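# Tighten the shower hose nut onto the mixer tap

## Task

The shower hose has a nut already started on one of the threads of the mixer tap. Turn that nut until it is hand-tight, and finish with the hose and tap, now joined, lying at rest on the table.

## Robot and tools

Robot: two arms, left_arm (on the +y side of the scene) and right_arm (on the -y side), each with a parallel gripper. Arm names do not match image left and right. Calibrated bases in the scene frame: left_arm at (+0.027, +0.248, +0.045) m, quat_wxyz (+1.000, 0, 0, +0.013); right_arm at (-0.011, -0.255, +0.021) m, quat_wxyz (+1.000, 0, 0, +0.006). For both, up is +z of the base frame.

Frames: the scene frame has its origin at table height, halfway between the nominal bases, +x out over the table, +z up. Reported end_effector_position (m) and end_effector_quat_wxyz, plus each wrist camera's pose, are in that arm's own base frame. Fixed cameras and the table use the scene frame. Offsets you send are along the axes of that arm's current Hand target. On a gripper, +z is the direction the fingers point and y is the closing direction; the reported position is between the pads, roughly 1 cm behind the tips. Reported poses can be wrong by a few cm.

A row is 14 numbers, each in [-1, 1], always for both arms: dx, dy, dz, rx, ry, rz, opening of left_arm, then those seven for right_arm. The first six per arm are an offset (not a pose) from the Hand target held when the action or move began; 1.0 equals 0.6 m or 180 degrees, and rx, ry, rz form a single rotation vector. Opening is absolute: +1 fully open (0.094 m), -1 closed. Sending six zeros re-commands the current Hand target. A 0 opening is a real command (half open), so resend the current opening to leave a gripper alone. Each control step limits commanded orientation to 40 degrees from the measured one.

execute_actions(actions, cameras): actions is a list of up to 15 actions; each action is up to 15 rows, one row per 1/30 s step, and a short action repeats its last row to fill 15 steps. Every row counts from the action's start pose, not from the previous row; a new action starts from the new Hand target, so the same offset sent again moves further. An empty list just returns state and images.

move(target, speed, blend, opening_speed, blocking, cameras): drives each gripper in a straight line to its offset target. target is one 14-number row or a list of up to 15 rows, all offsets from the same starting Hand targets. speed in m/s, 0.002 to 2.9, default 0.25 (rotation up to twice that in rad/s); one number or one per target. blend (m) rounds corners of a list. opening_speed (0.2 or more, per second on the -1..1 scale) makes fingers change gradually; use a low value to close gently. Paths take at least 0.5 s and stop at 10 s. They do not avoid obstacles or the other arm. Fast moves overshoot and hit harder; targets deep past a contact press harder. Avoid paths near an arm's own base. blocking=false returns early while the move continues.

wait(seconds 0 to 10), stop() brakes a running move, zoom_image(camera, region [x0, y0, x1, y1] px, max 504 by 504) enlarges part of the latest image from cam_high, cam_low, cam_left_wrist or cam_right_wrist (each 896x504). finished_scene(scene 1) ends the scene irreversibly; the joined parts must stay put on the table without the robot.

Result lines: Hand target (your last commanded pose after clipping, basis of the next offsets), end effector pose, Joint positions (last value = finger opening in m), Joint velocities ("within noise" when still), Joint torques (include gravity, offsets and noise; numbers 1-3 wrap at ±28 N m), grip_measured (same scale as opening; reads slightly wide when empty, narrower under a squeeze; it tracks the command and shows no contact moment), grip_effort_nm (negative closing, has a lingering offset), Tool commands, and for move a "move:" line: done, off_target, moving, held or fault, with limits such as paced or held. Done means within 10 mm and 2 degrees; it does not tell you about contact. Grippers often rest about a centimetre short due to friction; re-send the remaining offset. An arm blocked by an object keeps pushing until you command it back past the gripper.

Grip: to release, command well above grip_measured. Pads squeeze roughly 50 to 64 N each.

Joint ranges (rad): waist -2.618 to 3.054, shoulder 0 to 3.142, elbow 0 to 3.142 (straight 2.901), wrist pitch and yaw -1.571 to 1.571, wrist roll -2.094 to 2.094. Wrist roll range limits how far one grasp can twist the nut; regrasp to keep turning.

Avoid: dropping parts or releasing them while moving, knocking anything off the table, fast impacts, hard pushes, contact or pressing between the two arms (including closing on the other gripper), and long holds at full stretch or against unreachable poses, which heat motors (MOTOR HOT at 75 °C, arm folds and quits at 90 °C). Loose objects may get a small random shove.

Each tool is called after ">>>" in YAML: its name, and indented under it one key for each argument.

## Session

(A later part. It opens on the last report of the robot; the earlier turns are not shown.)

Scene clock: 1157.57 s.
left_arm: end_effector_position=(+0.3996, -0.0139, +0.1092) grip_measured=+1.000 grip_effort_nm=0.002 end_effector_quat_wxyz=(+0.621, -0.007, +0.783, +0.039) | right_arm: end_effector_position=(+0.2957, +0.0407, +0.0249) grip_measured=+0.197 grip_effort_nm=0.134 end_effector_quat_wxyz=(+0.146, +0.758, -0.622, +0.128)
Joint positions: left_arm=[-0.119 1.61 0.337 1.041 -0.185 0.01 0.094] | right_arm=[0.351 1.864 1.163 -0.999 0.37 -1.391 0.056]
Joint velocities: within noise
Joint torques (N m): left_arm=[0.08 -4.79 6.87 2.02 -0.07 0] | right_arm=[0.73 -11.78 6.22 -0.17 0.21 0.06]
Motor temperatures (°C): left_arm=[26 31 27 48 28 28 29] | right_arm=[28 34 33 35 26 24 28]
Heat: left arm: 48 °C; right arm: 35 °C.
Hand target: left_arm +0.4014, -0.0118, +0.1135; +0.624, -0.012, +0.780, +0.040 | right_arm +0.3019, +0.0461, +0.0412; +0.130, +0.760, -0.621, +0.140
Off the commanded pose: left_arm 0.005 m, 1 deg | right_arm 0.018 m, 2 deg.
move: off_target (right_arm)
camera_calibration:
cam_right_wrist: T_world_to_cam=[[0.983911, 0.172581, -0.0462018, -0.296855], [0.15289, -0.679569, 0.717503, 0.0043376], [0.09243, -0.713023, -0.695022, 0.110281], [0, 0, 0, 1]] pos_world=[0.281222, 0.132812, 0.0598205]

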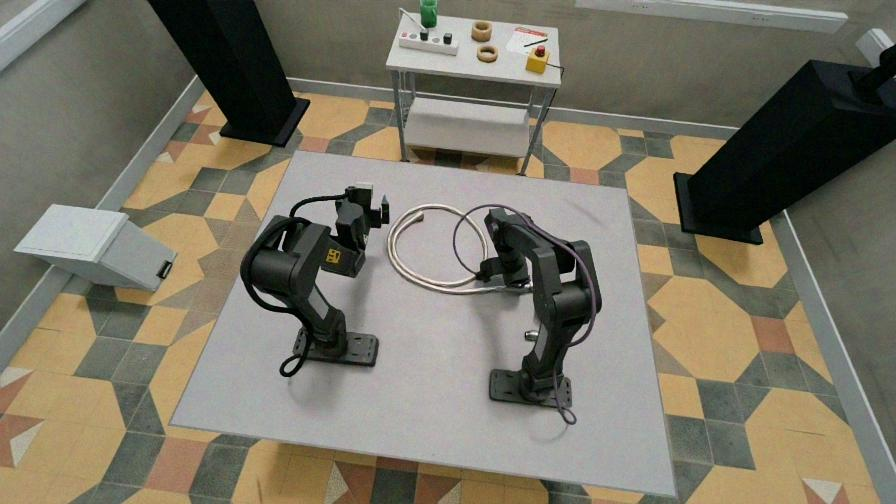

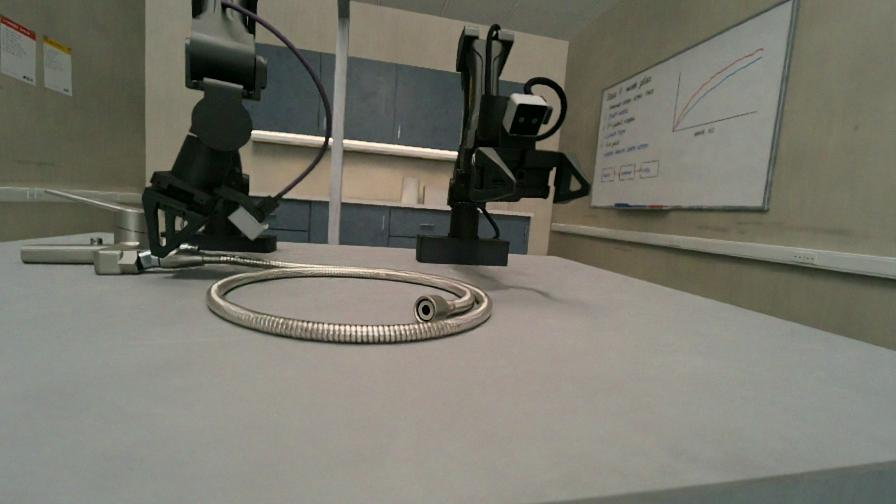

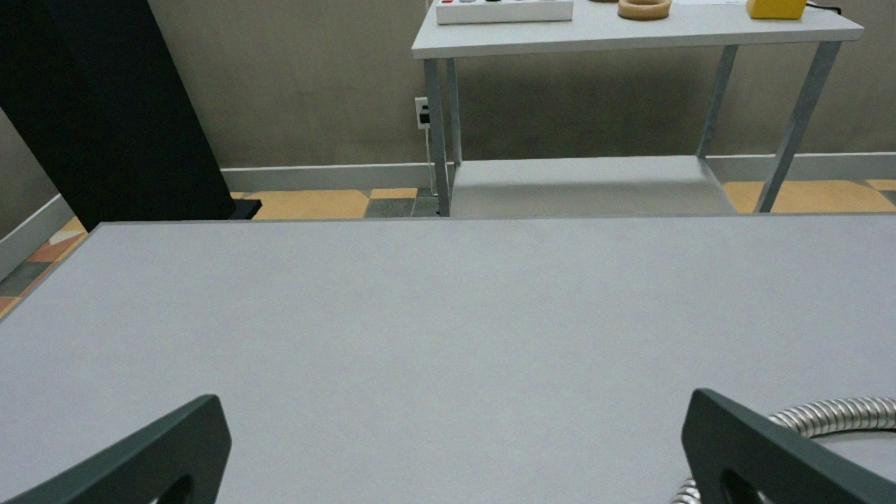

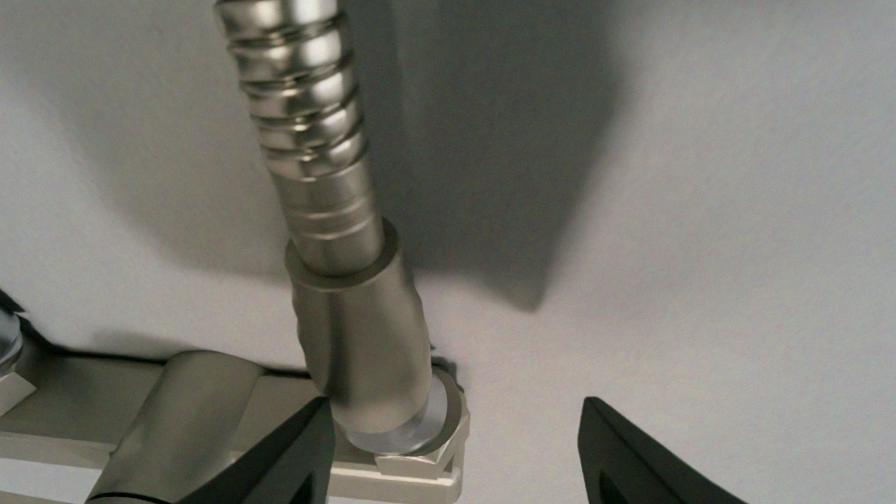

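>>> move:
  target:
    - [0,0,0,0,0,0,1, 0.0072,0.0525,0.0043,0,0,0,0.2]
    - [0,0,0,0,0,0,1, -0.0178,0.0525,0.0665,0,0,0,0]
    - [0,0,0,0,0,0,1, -0.0178,0.0525,0.0665,-0.1544,0,-0.0624,-0.05]
  speed: [0.2,0.2,0.3]
  cameras: ["cam_low","cam_right_wrist"]

>>> zoom_image:
  camera: "cam_low"
  region: [100, 190, 260, 300]

Scene clock: 1204.67 s.
left_arm: end_effector_position=(+0.3996, -0.0139, +0.1092) grip_measured=+1.000 grip_effort_nm=0.002 end_effector_quat_wxyz=(+0.621, -0.007, +0.783, +0.039) | right_arm: end_effector_position=(+0.2758, +0.0384, +0.0050) grip_measured=-0.047 grip_effort_nm=-0.154 end_effector_quat_wxyz=(+0.305, +0.765, -0.567, -0.005)
Joint positions: left_arm=[-0.119 1.61 0.337 1.041 -0.185 0.01 0.094] | right_arm=[0.339 2.2 1.455 -1.366 0.323 -1.437 0.045]
Joint velocities: within noise
Joint torques (N m): left_arm=[0.17 -4.89 6.89 2.04 -0.06 -0.03] | right_arm=[-0.64 -7.97 4.51 -1.11 0.03 -0.08]
Motor temperatures (°C): left_arm=[26 31 27 48 28 28 29] | right_arm=[28 36 34 34 26 24 28]
Heat: left arm: 48 °C; right arm: 36 °C.
Hand target: left_arm +0.4014, -0.0118, +0.1135; +0.624, -0.012, +0.780, +0.040 | right_arm +0.2710, +0.0349, +0.0010; +0.321, +0.763, -0.560, -0.027
Off the commanded pose: left_arm 0.005 m, 1 deg | right_arm 0.007 m, 3 deg.
move: off_target (right_arm); target 3's new opening was sent with right_arm's hand 0.007 m and 3 deg from that target
camera_calibration:
cam_right_wrist: T_world_to_cam=[[0.873475, 0.162568, -0.458927, -0.244868], [0.453571, -0.614319, 0.645667, -0.0650701], [-0.176963, -0.772129, -0.610328, 0.17276], [0, 0, 0, 1]] pos_world=[0.273972, 0.133227, 0.0350771]
Images, in order (width x height): cam_low 896x504, cam_right_wrist 896x504.

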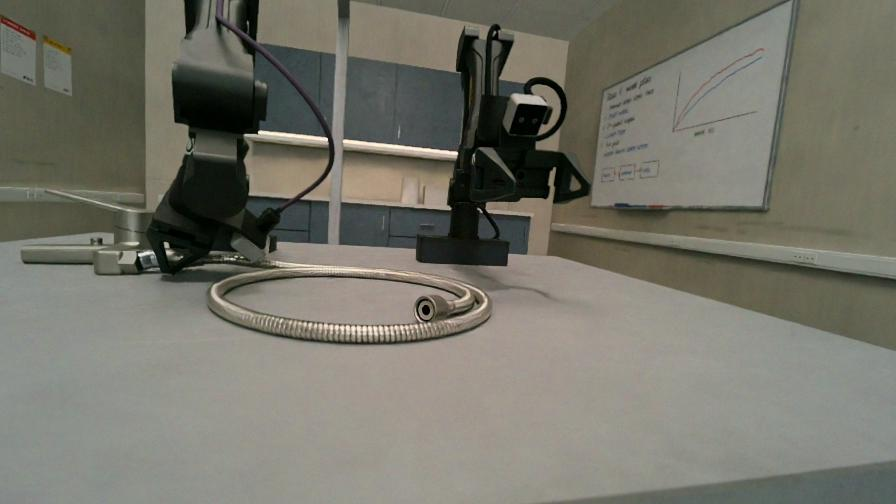

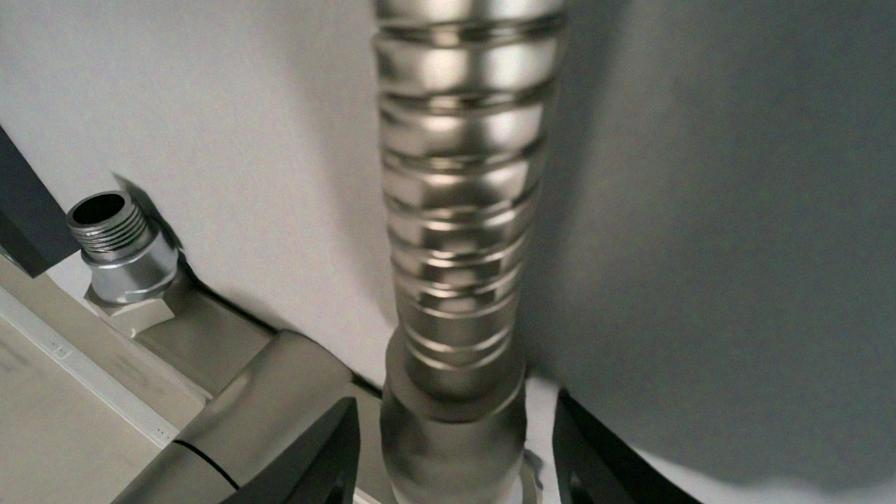

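Scaled by 3.150 from the camera's 896x504 image, which has a finer 1280x720 frame.

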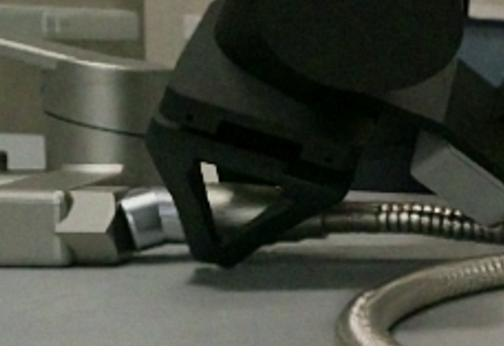

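>>> move:
  target:
    - [0,0,0,0,0,0,1, 0.0216,0,0.0087,0,0,0,-0.05]
    - [0,0,0,0,0,0,1, 0.0216,0,0.0087,0,0,0,-1]
  speed: [0.2,0.2]
  cameras: ["cam_low","cam_right_wrist"]

>>> zoom_image:
  camera: "cam_low"
  region: [0, 170, 260, 300]

>>> move:
  target:
    - [0,0,0,0,0,0,1, -0.001,-0.0064,0.0026,0.1544,0,0.0624,-1]
  speed: 0.15
  cameras: ["cam_low","cam_right_wrist"]

>>> zoom_image:
  camera: "cam_low"
  region: [0, 170, 260, 300]

Scene clock: 1216.30 s.
left_arm: end_effector_position=(+0.3996, -0.0139, +0.1092) grip_measured=+1.000 grip_effort_nm=0.002 end_effector_quat_wxyz=(+0.621, -0.007, +0.783, +0.039) | right_arm: end_effector_position=(+0.2775, +0.0241, +0.0050) grip_measured=-0.431 grip_effort_nm=-1.038 end_effector_quat_wxyz=(+0.305, +0.761, -0.572, -0.018)
Joint positions: left_arm=[-0.119 1.61 0.337 1.041 -0.185 0.01 0.094] | right_arm=[0.288 2.2 1.455 -1.366 0.324 -1.473 0.027]
Joint velocities: within noise
Joint torques (N m): left_arm=[0.1 -4.81 6.93 2.04 -0.04 -0.02] | right_arm=[-0.31 -8.65 3.66 -0.95 0.22 -0.09]
Motor temperatures (°C): left_arm=[26 31 27 48 28 28 29] | right_arm=[28 35 34 34 26 24 28]
Heat: left arm: 48 °C; right arm: 35 °C.
Hand target: left_arm +0.4014, -0.0118, +0.1135; +0.624, -0.012, +0.780, +0.040 | right_arm +0.2737, +0.0212, +0.0010; +0.321, +0.763, -0.560, -0.027
Off the commanded pose: left_arm 0.005 m, 1 deg | right_arm 0.006 m, 3 deg.
move: off_target (right_arm); target 2's new opening was sent with right_arm's hand 0.006 m and 3 deg from that target
camera_calibration:
cam_right_wrist: T_world_to_cam=[[0.869504, 0.149576, -0.470734, -0.242522], [0.450384, -0.631359, 0.6313, -0.0732478], [-0.202775, -0.760929, -0.616335, 0.169033], [0, 0, 0, 1]] pos_world=[0.278139, 0.118652, 0.0362592]
Images, in order (width x height): cam_low 896x504, cam_right_wrist 896x504.

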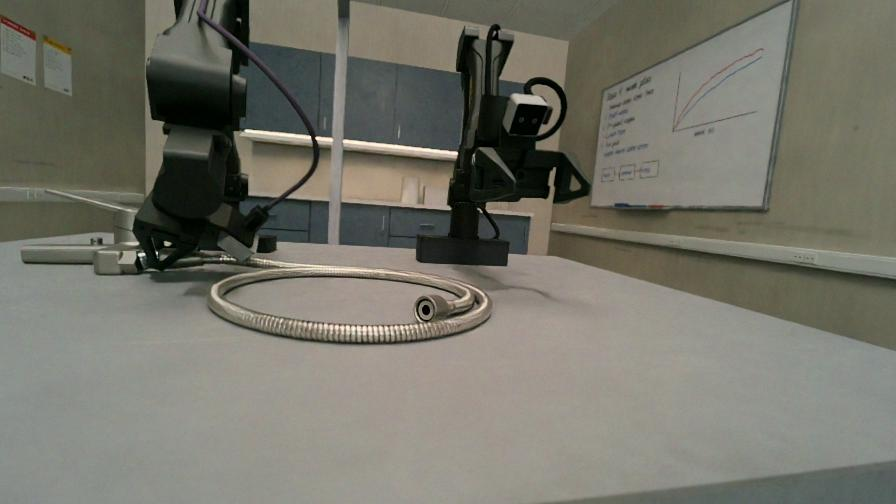

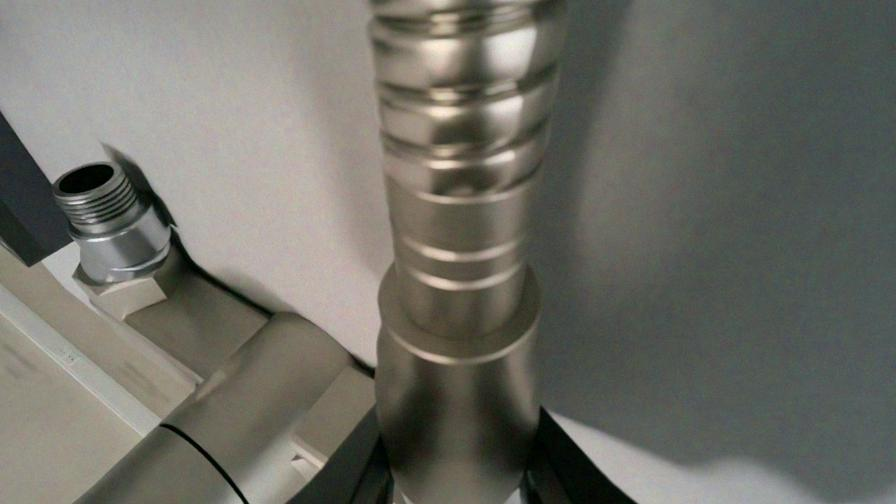

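Scaled by 1.938 from the camera's 896x504 image, which has a finer 1280x720 frame.

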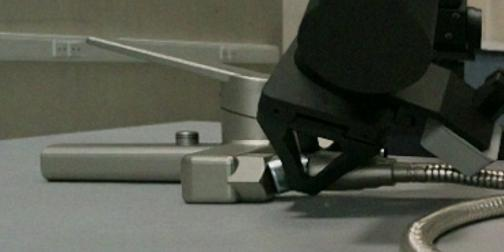

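Scene clock: 1218.70 s.
left_arm: end_effector_position=(+0.3996, -0.0139, +0.1092) grip_measured=+1.000 grip_effort_nm=0.007 end_effector_quat_wxyz=(+0.621, -0.007, +0.783, +0.039) | right_arm: end_effector_position=(+0.2419, +0.0134, +0.0017) grip_measured=-0.429 grip_effort_nm=-1.038 end_effector_quat_wxyz=(+0.201, +0.781, -0.586, +0.078)
Joint positions: left_arm=[-0.119 1.61 0.337 1.041 -0.185 0.01 0.094] | right_arm=[0.313 1.823 0.979 -0.979 0.36 -1.496 0.027]
Joint velocities: within noise
Joint torques (N m): left_arm=[0.05 -4.75 6.76 2.01 -0.05 -0.02] | right_arm=[0.4 -10.52 2.65 1.37 0.28 0.5]
Motor temperatures (°C): left_arm=[26 31 27 48 28 28 29] | right_arm=[28 35 34 34 26 24 28]
Heat: left arm: 48 °C; right arm: 35 °C.
Hand target: left_arm +0.4014, -0.0118, +0.1135; +0.624, -0.012, +0.780, +0.040 | right_arm +0.2761, +0.0217, -0.0025; +0.130, +0.760, -0.621, +0.140
Off the commanded pose: left_arm 0.005 m, 1 deg | right_arm 0.035 m, 12 deg.
move: off_target (right_arm)
camera_calibration:
cam_right_wrist: T_world_to_cam=[[0.952536, 0.223248, -0.206969, -0.233071], [0.303683, -0.649341, 0.697233, -0.026209], [0.0212622, -0.726992, -0.686317, 0.0970684], [0, 0, 0, 1]] pos_world=[0.227904, 0.105582, 0.036655]
Images, in order (width x height): cam_low 896x504, cam_right_wrist 896x504.

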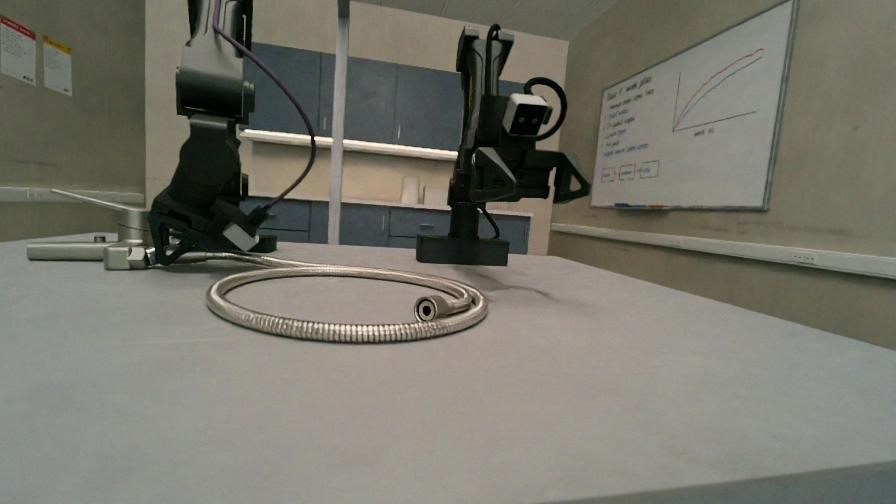

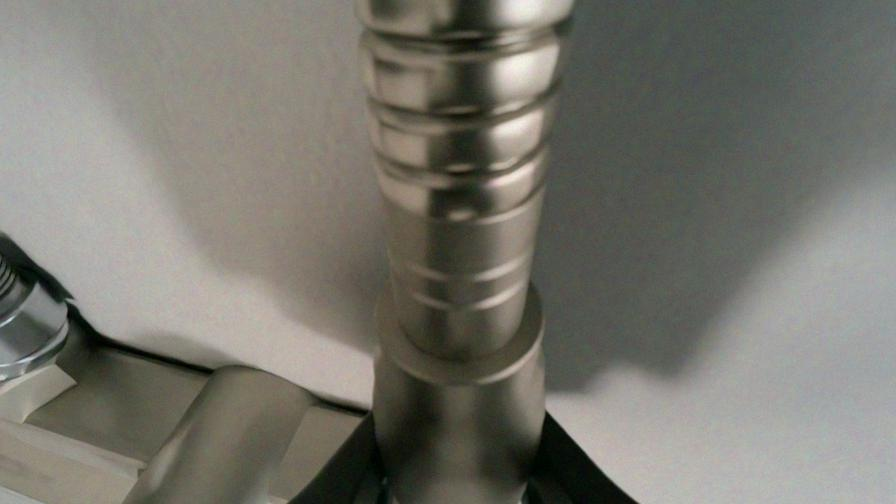

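Scaled by 1.938 from the camera's 896x504 image, which has a finer 1280x720 frame.

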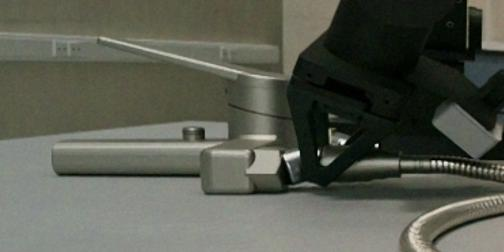

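>>> move:
  target:
    - [0,0,0,0,0,0,1, 0,0,0,0,0,0,0]
    - [0,0,0,0,0,0,1, -0.01,0.045,-0.063,0,0,0,0.2]
  speed: [0.1,0.2]
  cameras: ["cam_low","cam_high","cam_right_wrist"]

>>> zoom_image:
  camera: "cam_right_wrist"
  region: [270, 200, 480, 480]

Scene clock: 1235.40 s.
left_arm: end_effector_position=(+0.3996, -0.0139, +0.1092) grip_measured=+1.000 grip_effort_nm=0.002 end_effector_quat_wxyz=(+0.621, -0.007, +0.783, +0.039) | right_arm: end_effector_position=(+0.2488, +0.0373, +0.0243) grip_measured=+0.197 grip_effort_nm=0.139 end_effector_quat_wxyz=(+0.134, +0.761, -0.620, +0.136)
Joint positions: left_arm=[-0.119 1.61 0.337 1.041 -0.185 0.01 0.094] | right_arm=[0.402 1.685 0.941 -0.942 0.367 -1.35 0.056]
Joint velocities: within noise
Joint torques (N m): left_arm=[0.08 -4.82 6.87 2.01 -0.06 0.01] | right_arm=[0.46 -9.32 3.84 -0.14 0.2 0.05]
Motor temperatures (°C): left_arm=[26 31 27 48 28 28 29] | right_arm=[28 35 33 35 26 25 29]
Heat: left arm: 48 °C; right arm: 35 °C.
Hand target: left_arm +0.4014, -0.0118, +0.1135; +0.624, -0.012, +0.780, +0.040 | right_arm +0.2465, +0.0359, +0.0310; +0.130, +0.760, -0.621, +0.140
Off the commanded pose: left_arm 0.005 m, 1 deg | right_arm 0.007 m, 1 deg.
move: done
camera_calibration:
cam_right_wrist: T_world_to_cam=[[0.982659, 0.184569, -0.0177649, -0.250932], [0.141453, -0.68425, 0.715397, 0.0126579], [0.119885, -0.705504, -0.698493, 0.104796], [0, 0, 0, 1]] pos_world=[0.232227, 0.12891, 0.0596861]
Images, in order (width x height): cam_high 896x504, cam_low 896x504, cam_right_wrist 896x504.

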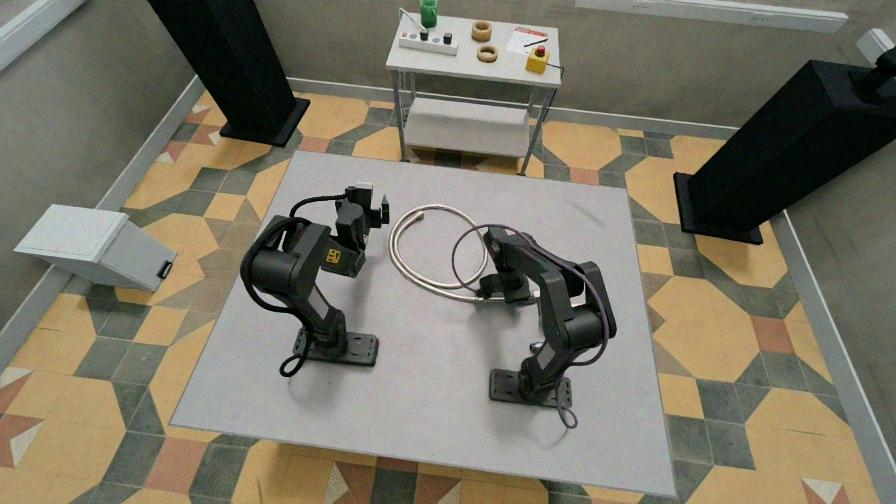

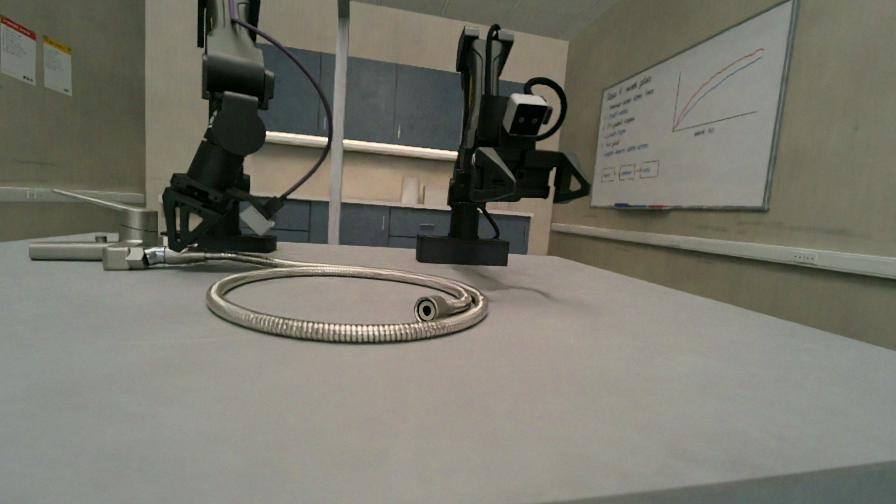

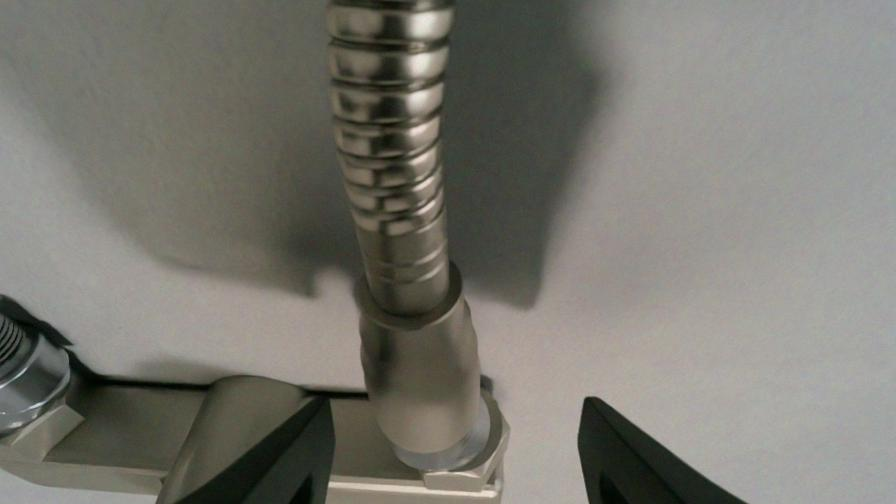

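Scaled by 1.800 from the camera's 896x504 image, which has a finer 1280x720 frame.

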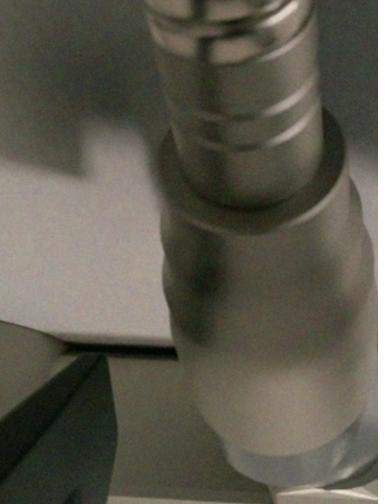

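>>> move:
  target:
    - [0,0,0,0,0,0,1, 0.0393,0.0168,0.0163,0,0,0,0.2]
    - [0,0,0,0,0,0,1, 0.0207,0.0168,0.0627,0,0,0,0.1]
    - [0,0,0,0,0,0,1, 0.0207,0.0168,0.0627,-0.1544,0,-0.0624,-0.05]
  speed: [0.2,0.15,0.3]
  cameras: ["cam_low","cam_right_wrist"]

>>> zoom_image:
  camera: "cam_low"
  region: [100, 190, 260, 300]

Scene clock: 1262.43 s.
left_arm: end_effector_position=(+0.3996, -0.0139, +0.1092) grip_measured=+1.000 grip_effort_nm=0.007 end_effector_quat_wxyz=(+0.621, -0.007, +0.783, +0.039) | right_arm: end_effector_position=(+0.2474, +0.0109, +0.0039) grip_measured=-0.047 grip_effort_nm=-0.154 end_effector_quat_wxyz=(+0.308, +0.765, -0.566, -0.003)
Joint positions: left_arm=[-0.119 1.61 0.337 1.041 -0.185 0.01 0.094] | right_arm=[0.291 2.085 1.259 -1.272 0.353 -1.479 0.045]
Joint velocities: within noise
Joint torques (N m): left_arm=[0.2 -4.83 6.93 2 -0.04 -0.03] | right_arm=[-0.72 -7.28 3.84 -1.05 0.01 -0.11]
Motor temperatures (°C): left_arm=[26 31 27 48 28 28 29] | right_arm=[28 35 33 33 26 24 28]
Heat: left arm: 48 °C; right arm: 35 °C.
Hand target: left_arm +0.4014, -0.0118, +0.1135; +0.624, -0.012, +0.780, +0.040 | right_arm +0.2409, +0.0087, +0.0010; +0.321, +0.763, -0.560, -0.027
Off the commanded pose: left_arm 0.005 m, 1 deg | right_arm 0.007 m, 3 deg.
move: off_target (right_arm); target 3's new opening was sent with right_arm's hand 0.009 m and 4 deg from that target
camera_calibration:
cam_right_wrist: T_world_to_cam=[[0.873497, 0.160971, -0.459448, -0.216139], [0.454185, -0.609227, 0.650044, -0.068634], [-0.17527, -0.776486, -0.605269, 0.145479], [0, 0, 0, 1]] pos_world=[0.245468, 0.105941, 0.0333646]
Images, in order (width x height): cam_low 896x504, cam_right_wrist 896x504.

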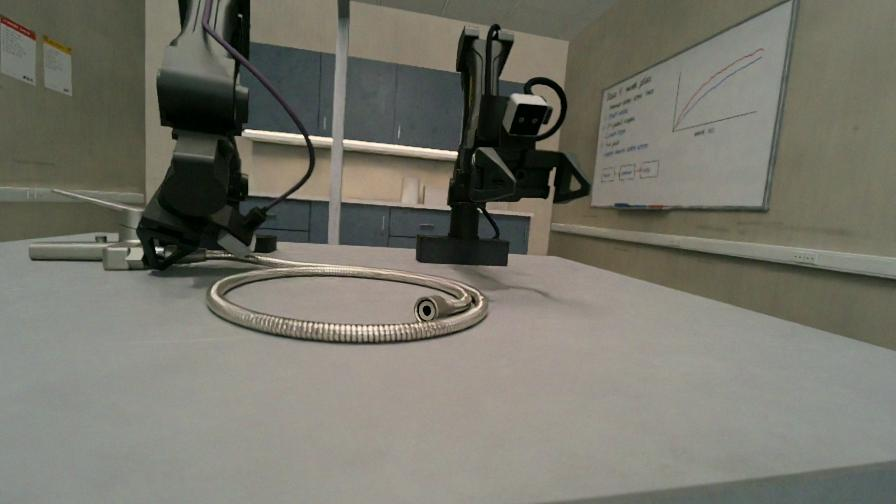

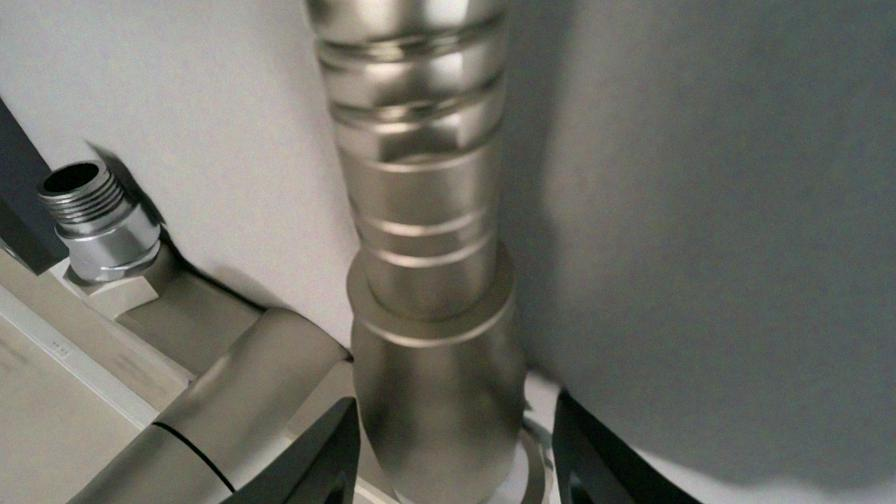

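Scaled by 3.150 from the camera's 896x504 image, which has a finer 1280x720 frame.

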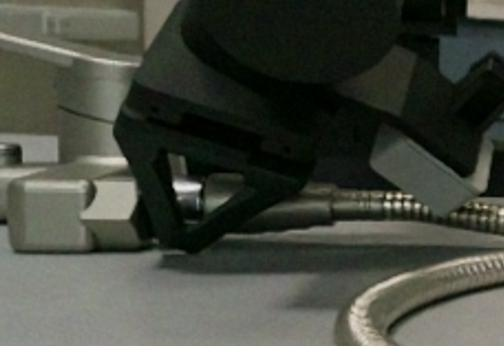

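>>> move:
  target:
    - [0,0,0,0,0,0,1, -0.0077,0.005,-0.0031,0,0,0,-0.05]
    - [0,0,0,0,0,0,1, -0.0077,0.005,-0.0031,0,0,0,-1]
    - [0,0,0,0,0,0,1, 0.0089,-0.0657,-0.0439,0,0,0,-1]
  speed: [0.2,0.2,0.08]
  cameras: ["cam_low","cam_right_wrist"]

>>> move:
  target:
    - [0,0,0,0,0,0,1, 0,-0.01,0,0.1544,0,0.0624,-1]
    - [0,0,0,0,0,0,1, 0,-0.02,0.001,0.3,0,0.121,-1]
  speed: 0.15
  cameras: ["cam_low","cam_right_wrist"]

>>> zoom_image:
  camera: "cam_low"
  region: [0, 170, 260, 300]

Scene clock: 1279.53 s.
left_arm: end_effector_position=(+0.3996, -0.0139, +0.1092) grip_measured=+1.000 grip_effort_nm=0.007 end_effector_quat_wxyz=(+0.621, -0.007, +0.783, +0.039) | right_arm: end_effector_position=(+0.2793, +0.0220, +0.0051) grip_measured=-0.431 grip_effort_nm=-1.038 end_effector_quat_wxyz=(+0.320, +0.755, -0.572, -0.024)
Joint positions: left_arm=[-0.119 1.61 0.337 1.041 -0.185 0.01 0.094] | right_arm=[0.284 2.235 1.495 -1.404 0.332 -1.463 0.027]
Joint velocities: within noise
Joint torques (N m): left_arm=[0.08 -4.72 6.83 2.02 -0.06 0] | right_arm=[-0.42 -8.61 6.16 -0.96 0.2 -0.22]
Motor temperatures (°C): left_arm=[26 31 27 48 28 28 29] | right_arm=[28 34 33 34 26 24 28]
Heat: left arm: 48 °C; right arm: 34 °C.
Hand target: left_arm +0.4014, -0.0118, +0.1135; +0.624, -0.012, +0.780, +0.040 | right_arm +0.2865, +0.0227, +0.0031; +0.321, +0.763, -0.560, -0.027
Off the commanded pose: left_arm 0.005 m, 1 deg | right_arm 0.007 m, 2 deg.
move: done; target 2's new opening was sent with right_arm's hand 0.009 m and 3 deg from that target
camera_calibration:
cam_right_wrist: T_world_to_cam=[[0.8579, 0.133313, -0.496222, -0.240018], [0.462018, -0.622726, 0.631468, -0.0788497], [-0.224827, -0.771, -0.595829, 0.17414], [0, 0, 0, 1]] pos_world=[0.281493, 0.117158, 0.0344465]
Images, in order (width x height): cam_low 896x504, cam_right_wrist 896x504.

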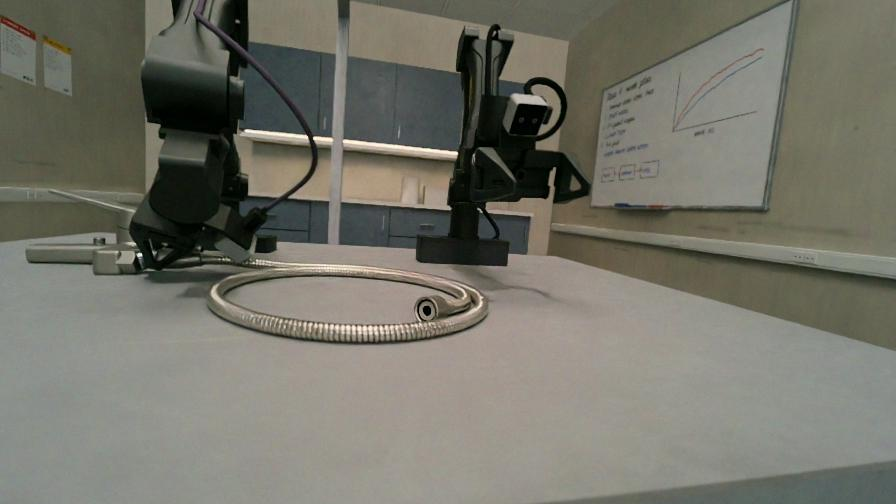

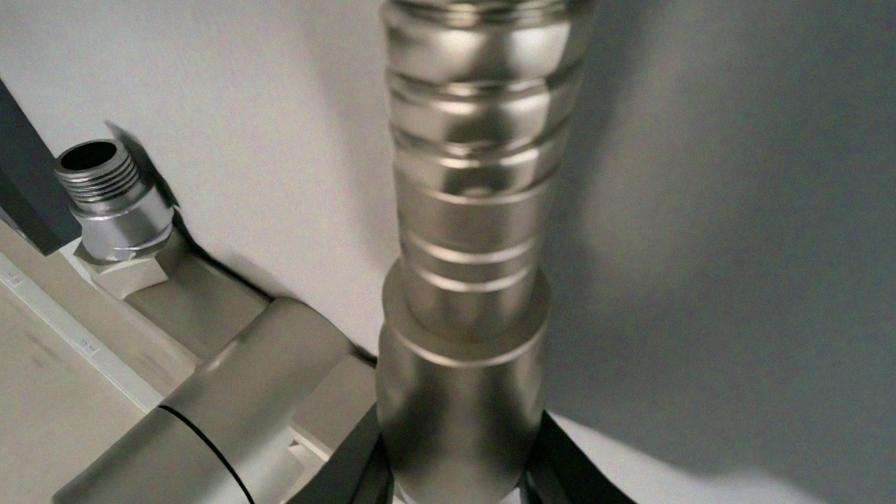

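Scene clock: 1283.67 s.
left_arm: end_effector_position=(+0.3996, -0.0139, +0.1092) grip_measured=+1.000 grip_effort_nm=0.007 end_effector_quat_wxyz=(+0.621, -0.007, +0.783, +0.039) | right_arm: end_effector_position=(+0.2631, +0.0177, -0.0019) grip_measured=-0.427 grip_effort_nm=-1.033 end_effector_quat_wxyz=(+0.015, +0.745, -0.621, +0.243)
Joint positions: left_arm=[-0.119 1.61 0.337 1.041 -0.185 0.01 0.094] | right_arm=[0.353 1.507 0.587 -0.416 0.436 -1.451 0.027]
Joint velocities: within noise
Joint torques (N m): left_arm=[0.05 -4.72 6.89 2.02 -0.04 -0.01] | right_arm=[-0.46 -4.18 2.29 2.9 0.27 0.32]
Motor temperatures (°C): left_arm=[26 31 27 48 28 28 29] | right_arm=[28 35 33 35 26 24 29]
Heat: left arm: 48 °C; right arm: 35 °C.
Hand target: left_arm +0.4014, -0.0118, +0.1135; +0.624, -0.012, +0.780, +0.040 | right_arm +0.2963, +0.0244, -0.0037; -0.059, +0.710, -0.640, +0.288
Off the commanded pose: left_arm 0.005 m, 1 deg | right_arm 0.034 m, 11 deg.
move: off_target (right_arm)
camera_calibration:
cam_right_wrist: T_world_to_cam=[[0.930232, 0.217429, 0.295623, -0.247989], [-0.0547454, -0.714337, 0.697657, 0.0680456], [0.362865, -0.665167, -0.652596, 0.00631513], [0, 0, 0, 1]] pos_world=[0.232121, 0.106728, 0.0299598]
Images, in order (width x height): cam_low 896x504, cam_right_wrist 896x504.

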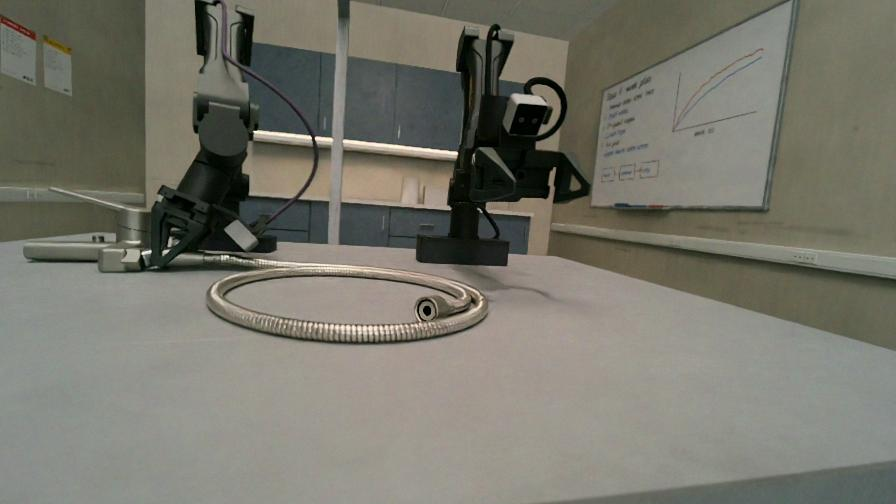

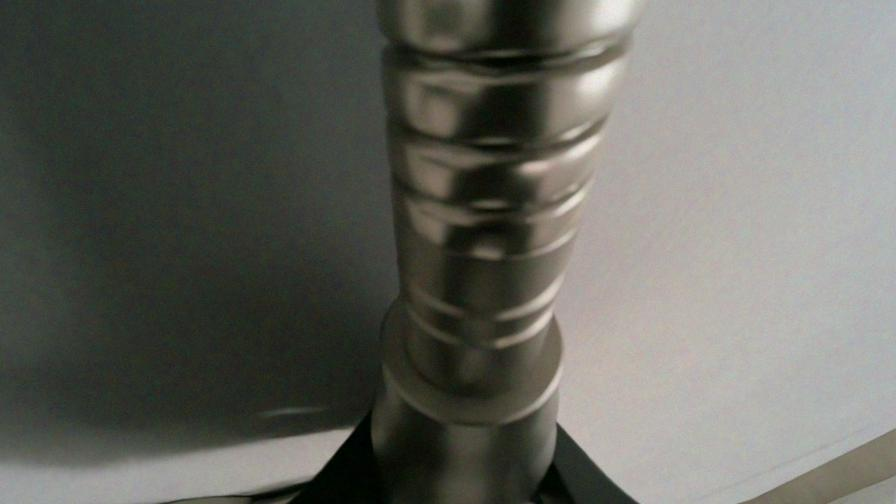

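Scaled by 1.938 from the camera's 896x504 image, which has a finer 1280x720 frame.

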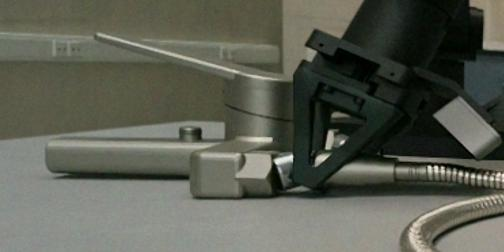

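>>> move:
  target:
    - [0,0,0,0,0,0,1, 0,0.03,0,-0.04,0,-0.016,-1]
    - [0,0,0,0,0,0,1, 0,0.03,0,-0.04,0,-0.016,0]
  speed: 0.15
  cameras: ["cam_low","cam_right_wrist"]

>>> move:
  target:
    - [0,0,0,0,0,0,1, 0,0,-0.03,-0.08,0,-0.03,0.2]
    - [0,0,0,0,0,0,1, 0.05,0,-0.25,-0.08,0,-0.03,0.2]
  speed: 0.15

>>> zoom_image:
  camera: "cam_low"
  region: [130, 240, 210, 290]

Scene clock: 1291.50 s.
left_arm: end_effector_position=(+0.3996, -0.0139, +0.1092) grip_measured=+1.000 grip_effort_nm=0.002 end_effector_quat_wxyz=(+0.621, -0.007, +0.783, +0.039) | right_arm: end_effector_position=(+0.2717, +0.0185, +0.0004) grip_measured=-0.003 grip_effort_nm=0.149 end_effector_quat_wxyz=(+0.011, +0.738, -0.625, +0.252)
Joint positions: left_arm=[-0.119 1.61 0.337 1.041 -0.185 0.01 0.094] | right_arm=[0.353 1.527 0.608 -0.404 0.45 -1.44 0.047]
Joint velocities: within noise
Joint torques (N m): left_arm=[0.1 -4.83 6.94 2.05 -0.05 0] | right_arm=[-0.92 -1.51 3.45 1.69 0.07 0.15]
Motor temperatures (°C): left_arm=[26 31 27 48 28 28 29] | right_arm=[28 34 33 38 26 24 29]
Heat: left arm: 48 °C; right arm: 38 °C.
Hand target: left_arm +0.4014, -0.0118, +0.1135; +0.624, -0.012, +0.780, +0.040 | right_arm +0.2805, +0.0213, -0.0118; -0.007, +0.728, -0.639, +0.248
Off the commanded pose: left_arm 0.005 m, 1 deg | right_arm 0.015 m, 3 deg.
move: off_target (right_arm); target 2's new opening was sent with right_arm's hand 0.020 m and 4 deg from that target
camera_calibration:
cam_right_wrist: T_world_to_cam=[[0.926471, 0.206896, 0.314396, -0.255677], [-0.0785324, -0.710691, 0.699108, 0.0738594], [0.368081, -0.672393, -0.642187, 0.00407815], [0, 0, 0, 1]] pos_world=[0.241177, 0.108132, 0.0313672]
Images, in order (width x height): cam_low 896x504, cam_right_wrist 896x504.

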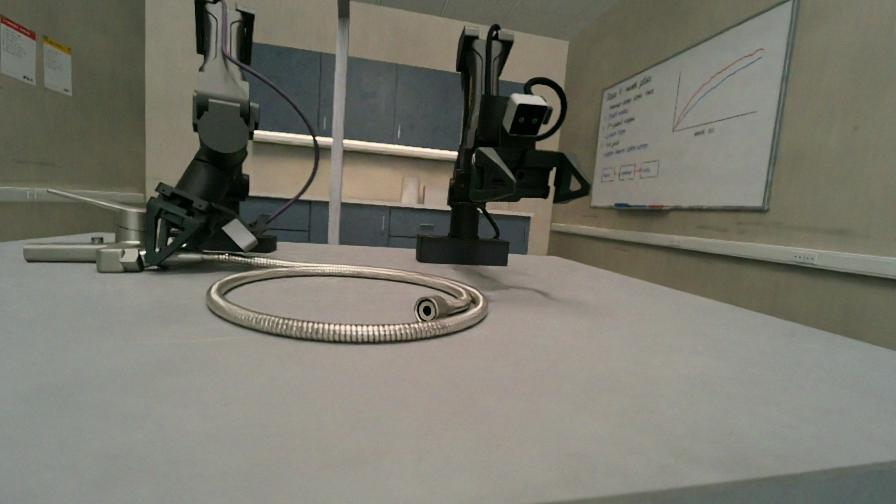

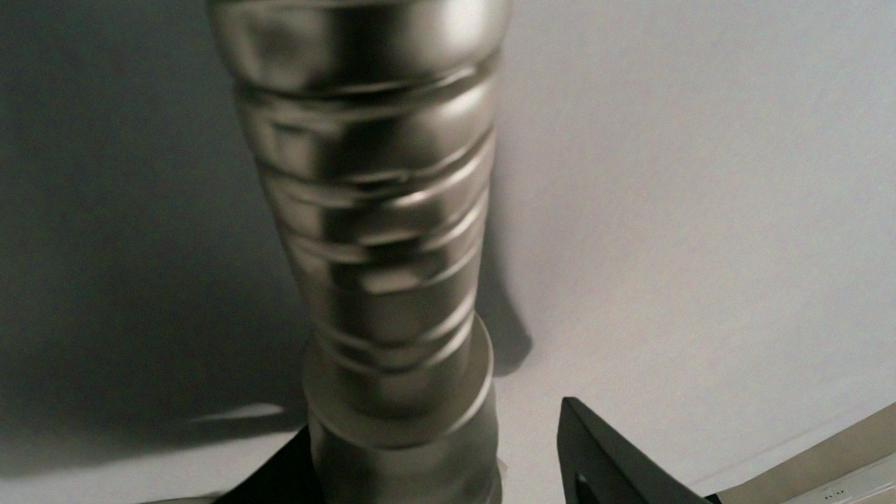

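Scene clock: 1295.50 s.
left_arm: end_effector_position=(+0.3996, -0.0139, +0.1092) grip_measured=+1.000 grip_effort_nm=0.007 end_effector_quat_wxyz=(+0.621, -0.007, +0.783, +0.039) | right_arm: end_effector_position=(+0.2250, +0.0354, +0.1189) grip_measured=+0.197 grip_effort_nm=0.134 end_effector_quat_wxyz=(+0.115, +0.755, -0.625, +0.164)
Joint positions: left_arm=[-0.119 1.61 0.337 1.041 -0.185 0.01 0.094] | right_arm=[0.457 1.441 1.091 -1.301 0.395 -1.285 0.056]
Joint velocities: within noise
Joint torques (N m): left_arm=[0.16 -4.85 6.86 2.03 -0.06 -0.01] | right_arm=[0.66 -7.16 6.84 -0.07 0.11 0.07]
Motor temperatures (°C): left_arm=[26 31 27 48 28 28 29] | right_arm=[28 34 33 37 26 24 29]
Heat: left arm: 48 °C; right arm: 37 °C.
Hand target: left_arm +0.4014, -0.0118, +0.1135; +0.624, -0.012, +0.780, +0.040 | right_arm +0.2267, +0.0394, +0.1303; +0.096, +0.752, -0.630, +0.167
Off the commanded pose: left_arm 0.005 m, 1 deg | right_arm 0.012 m, 2 deg.
move: off_target (right_arm)
camera_calibration:
cam_right_wrist: T_world_to_cam=[[0.981946, 0.183046, 0.0477041, -0.233186], [0.0915067, -0.680384, 0.72712, -0.0432703], [0.165553, -0.709628, -0.684851, 0.160618], [0, 0, 0, 1]] pos_world=[0.206345, 0.127222, 0.152586]

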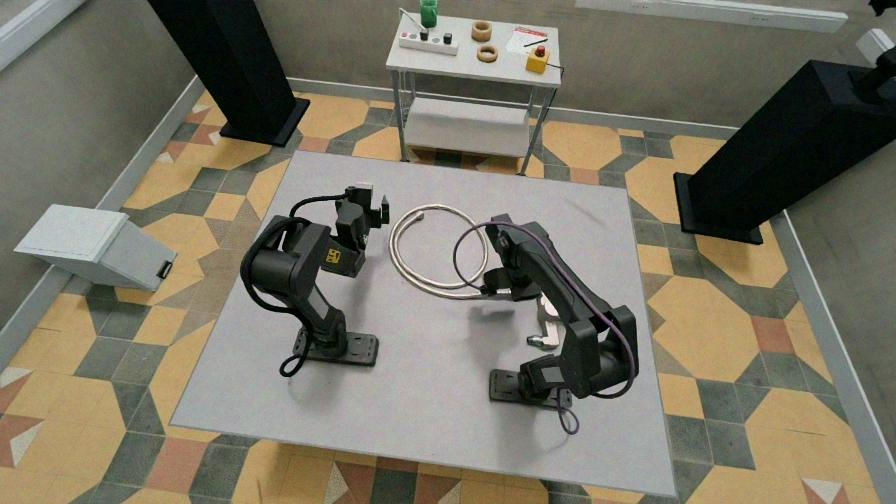

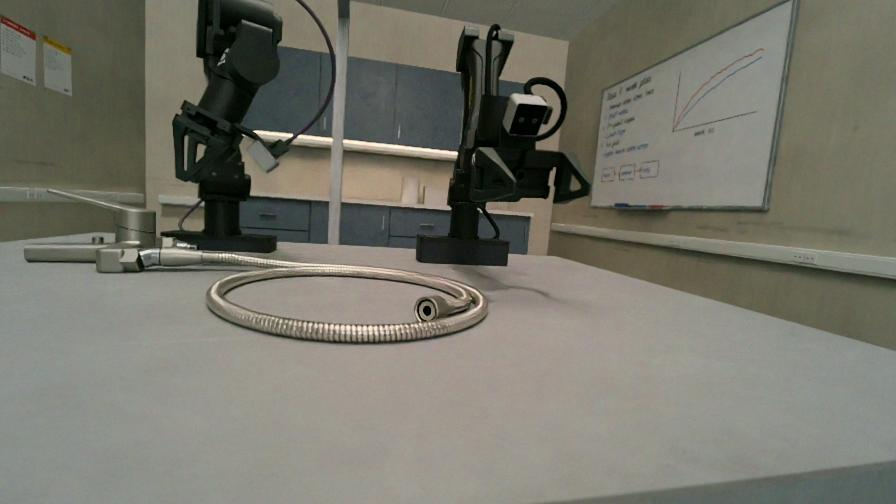

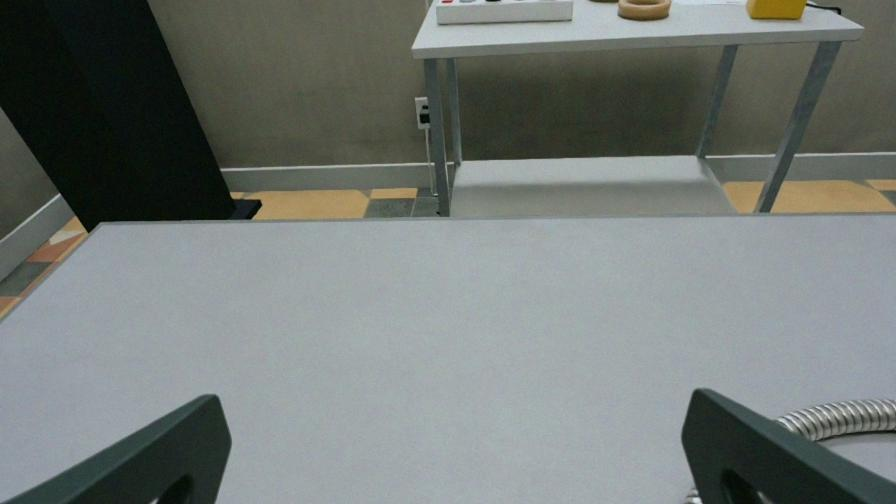

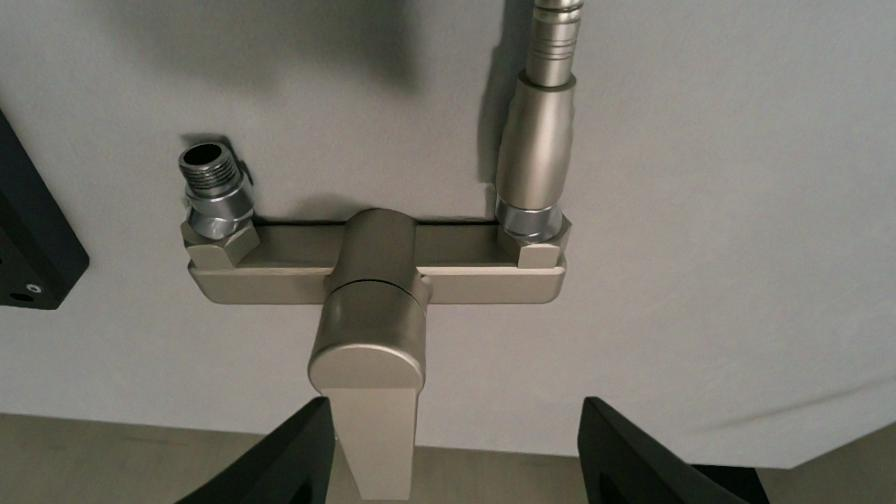

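Scaled by 6.300 from the camera's 896x504 image, which has a finer 1280x720 frame.

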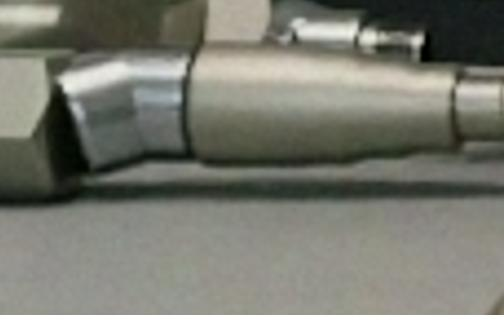

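>>> finished_scene:

The scene is finished: the task was done.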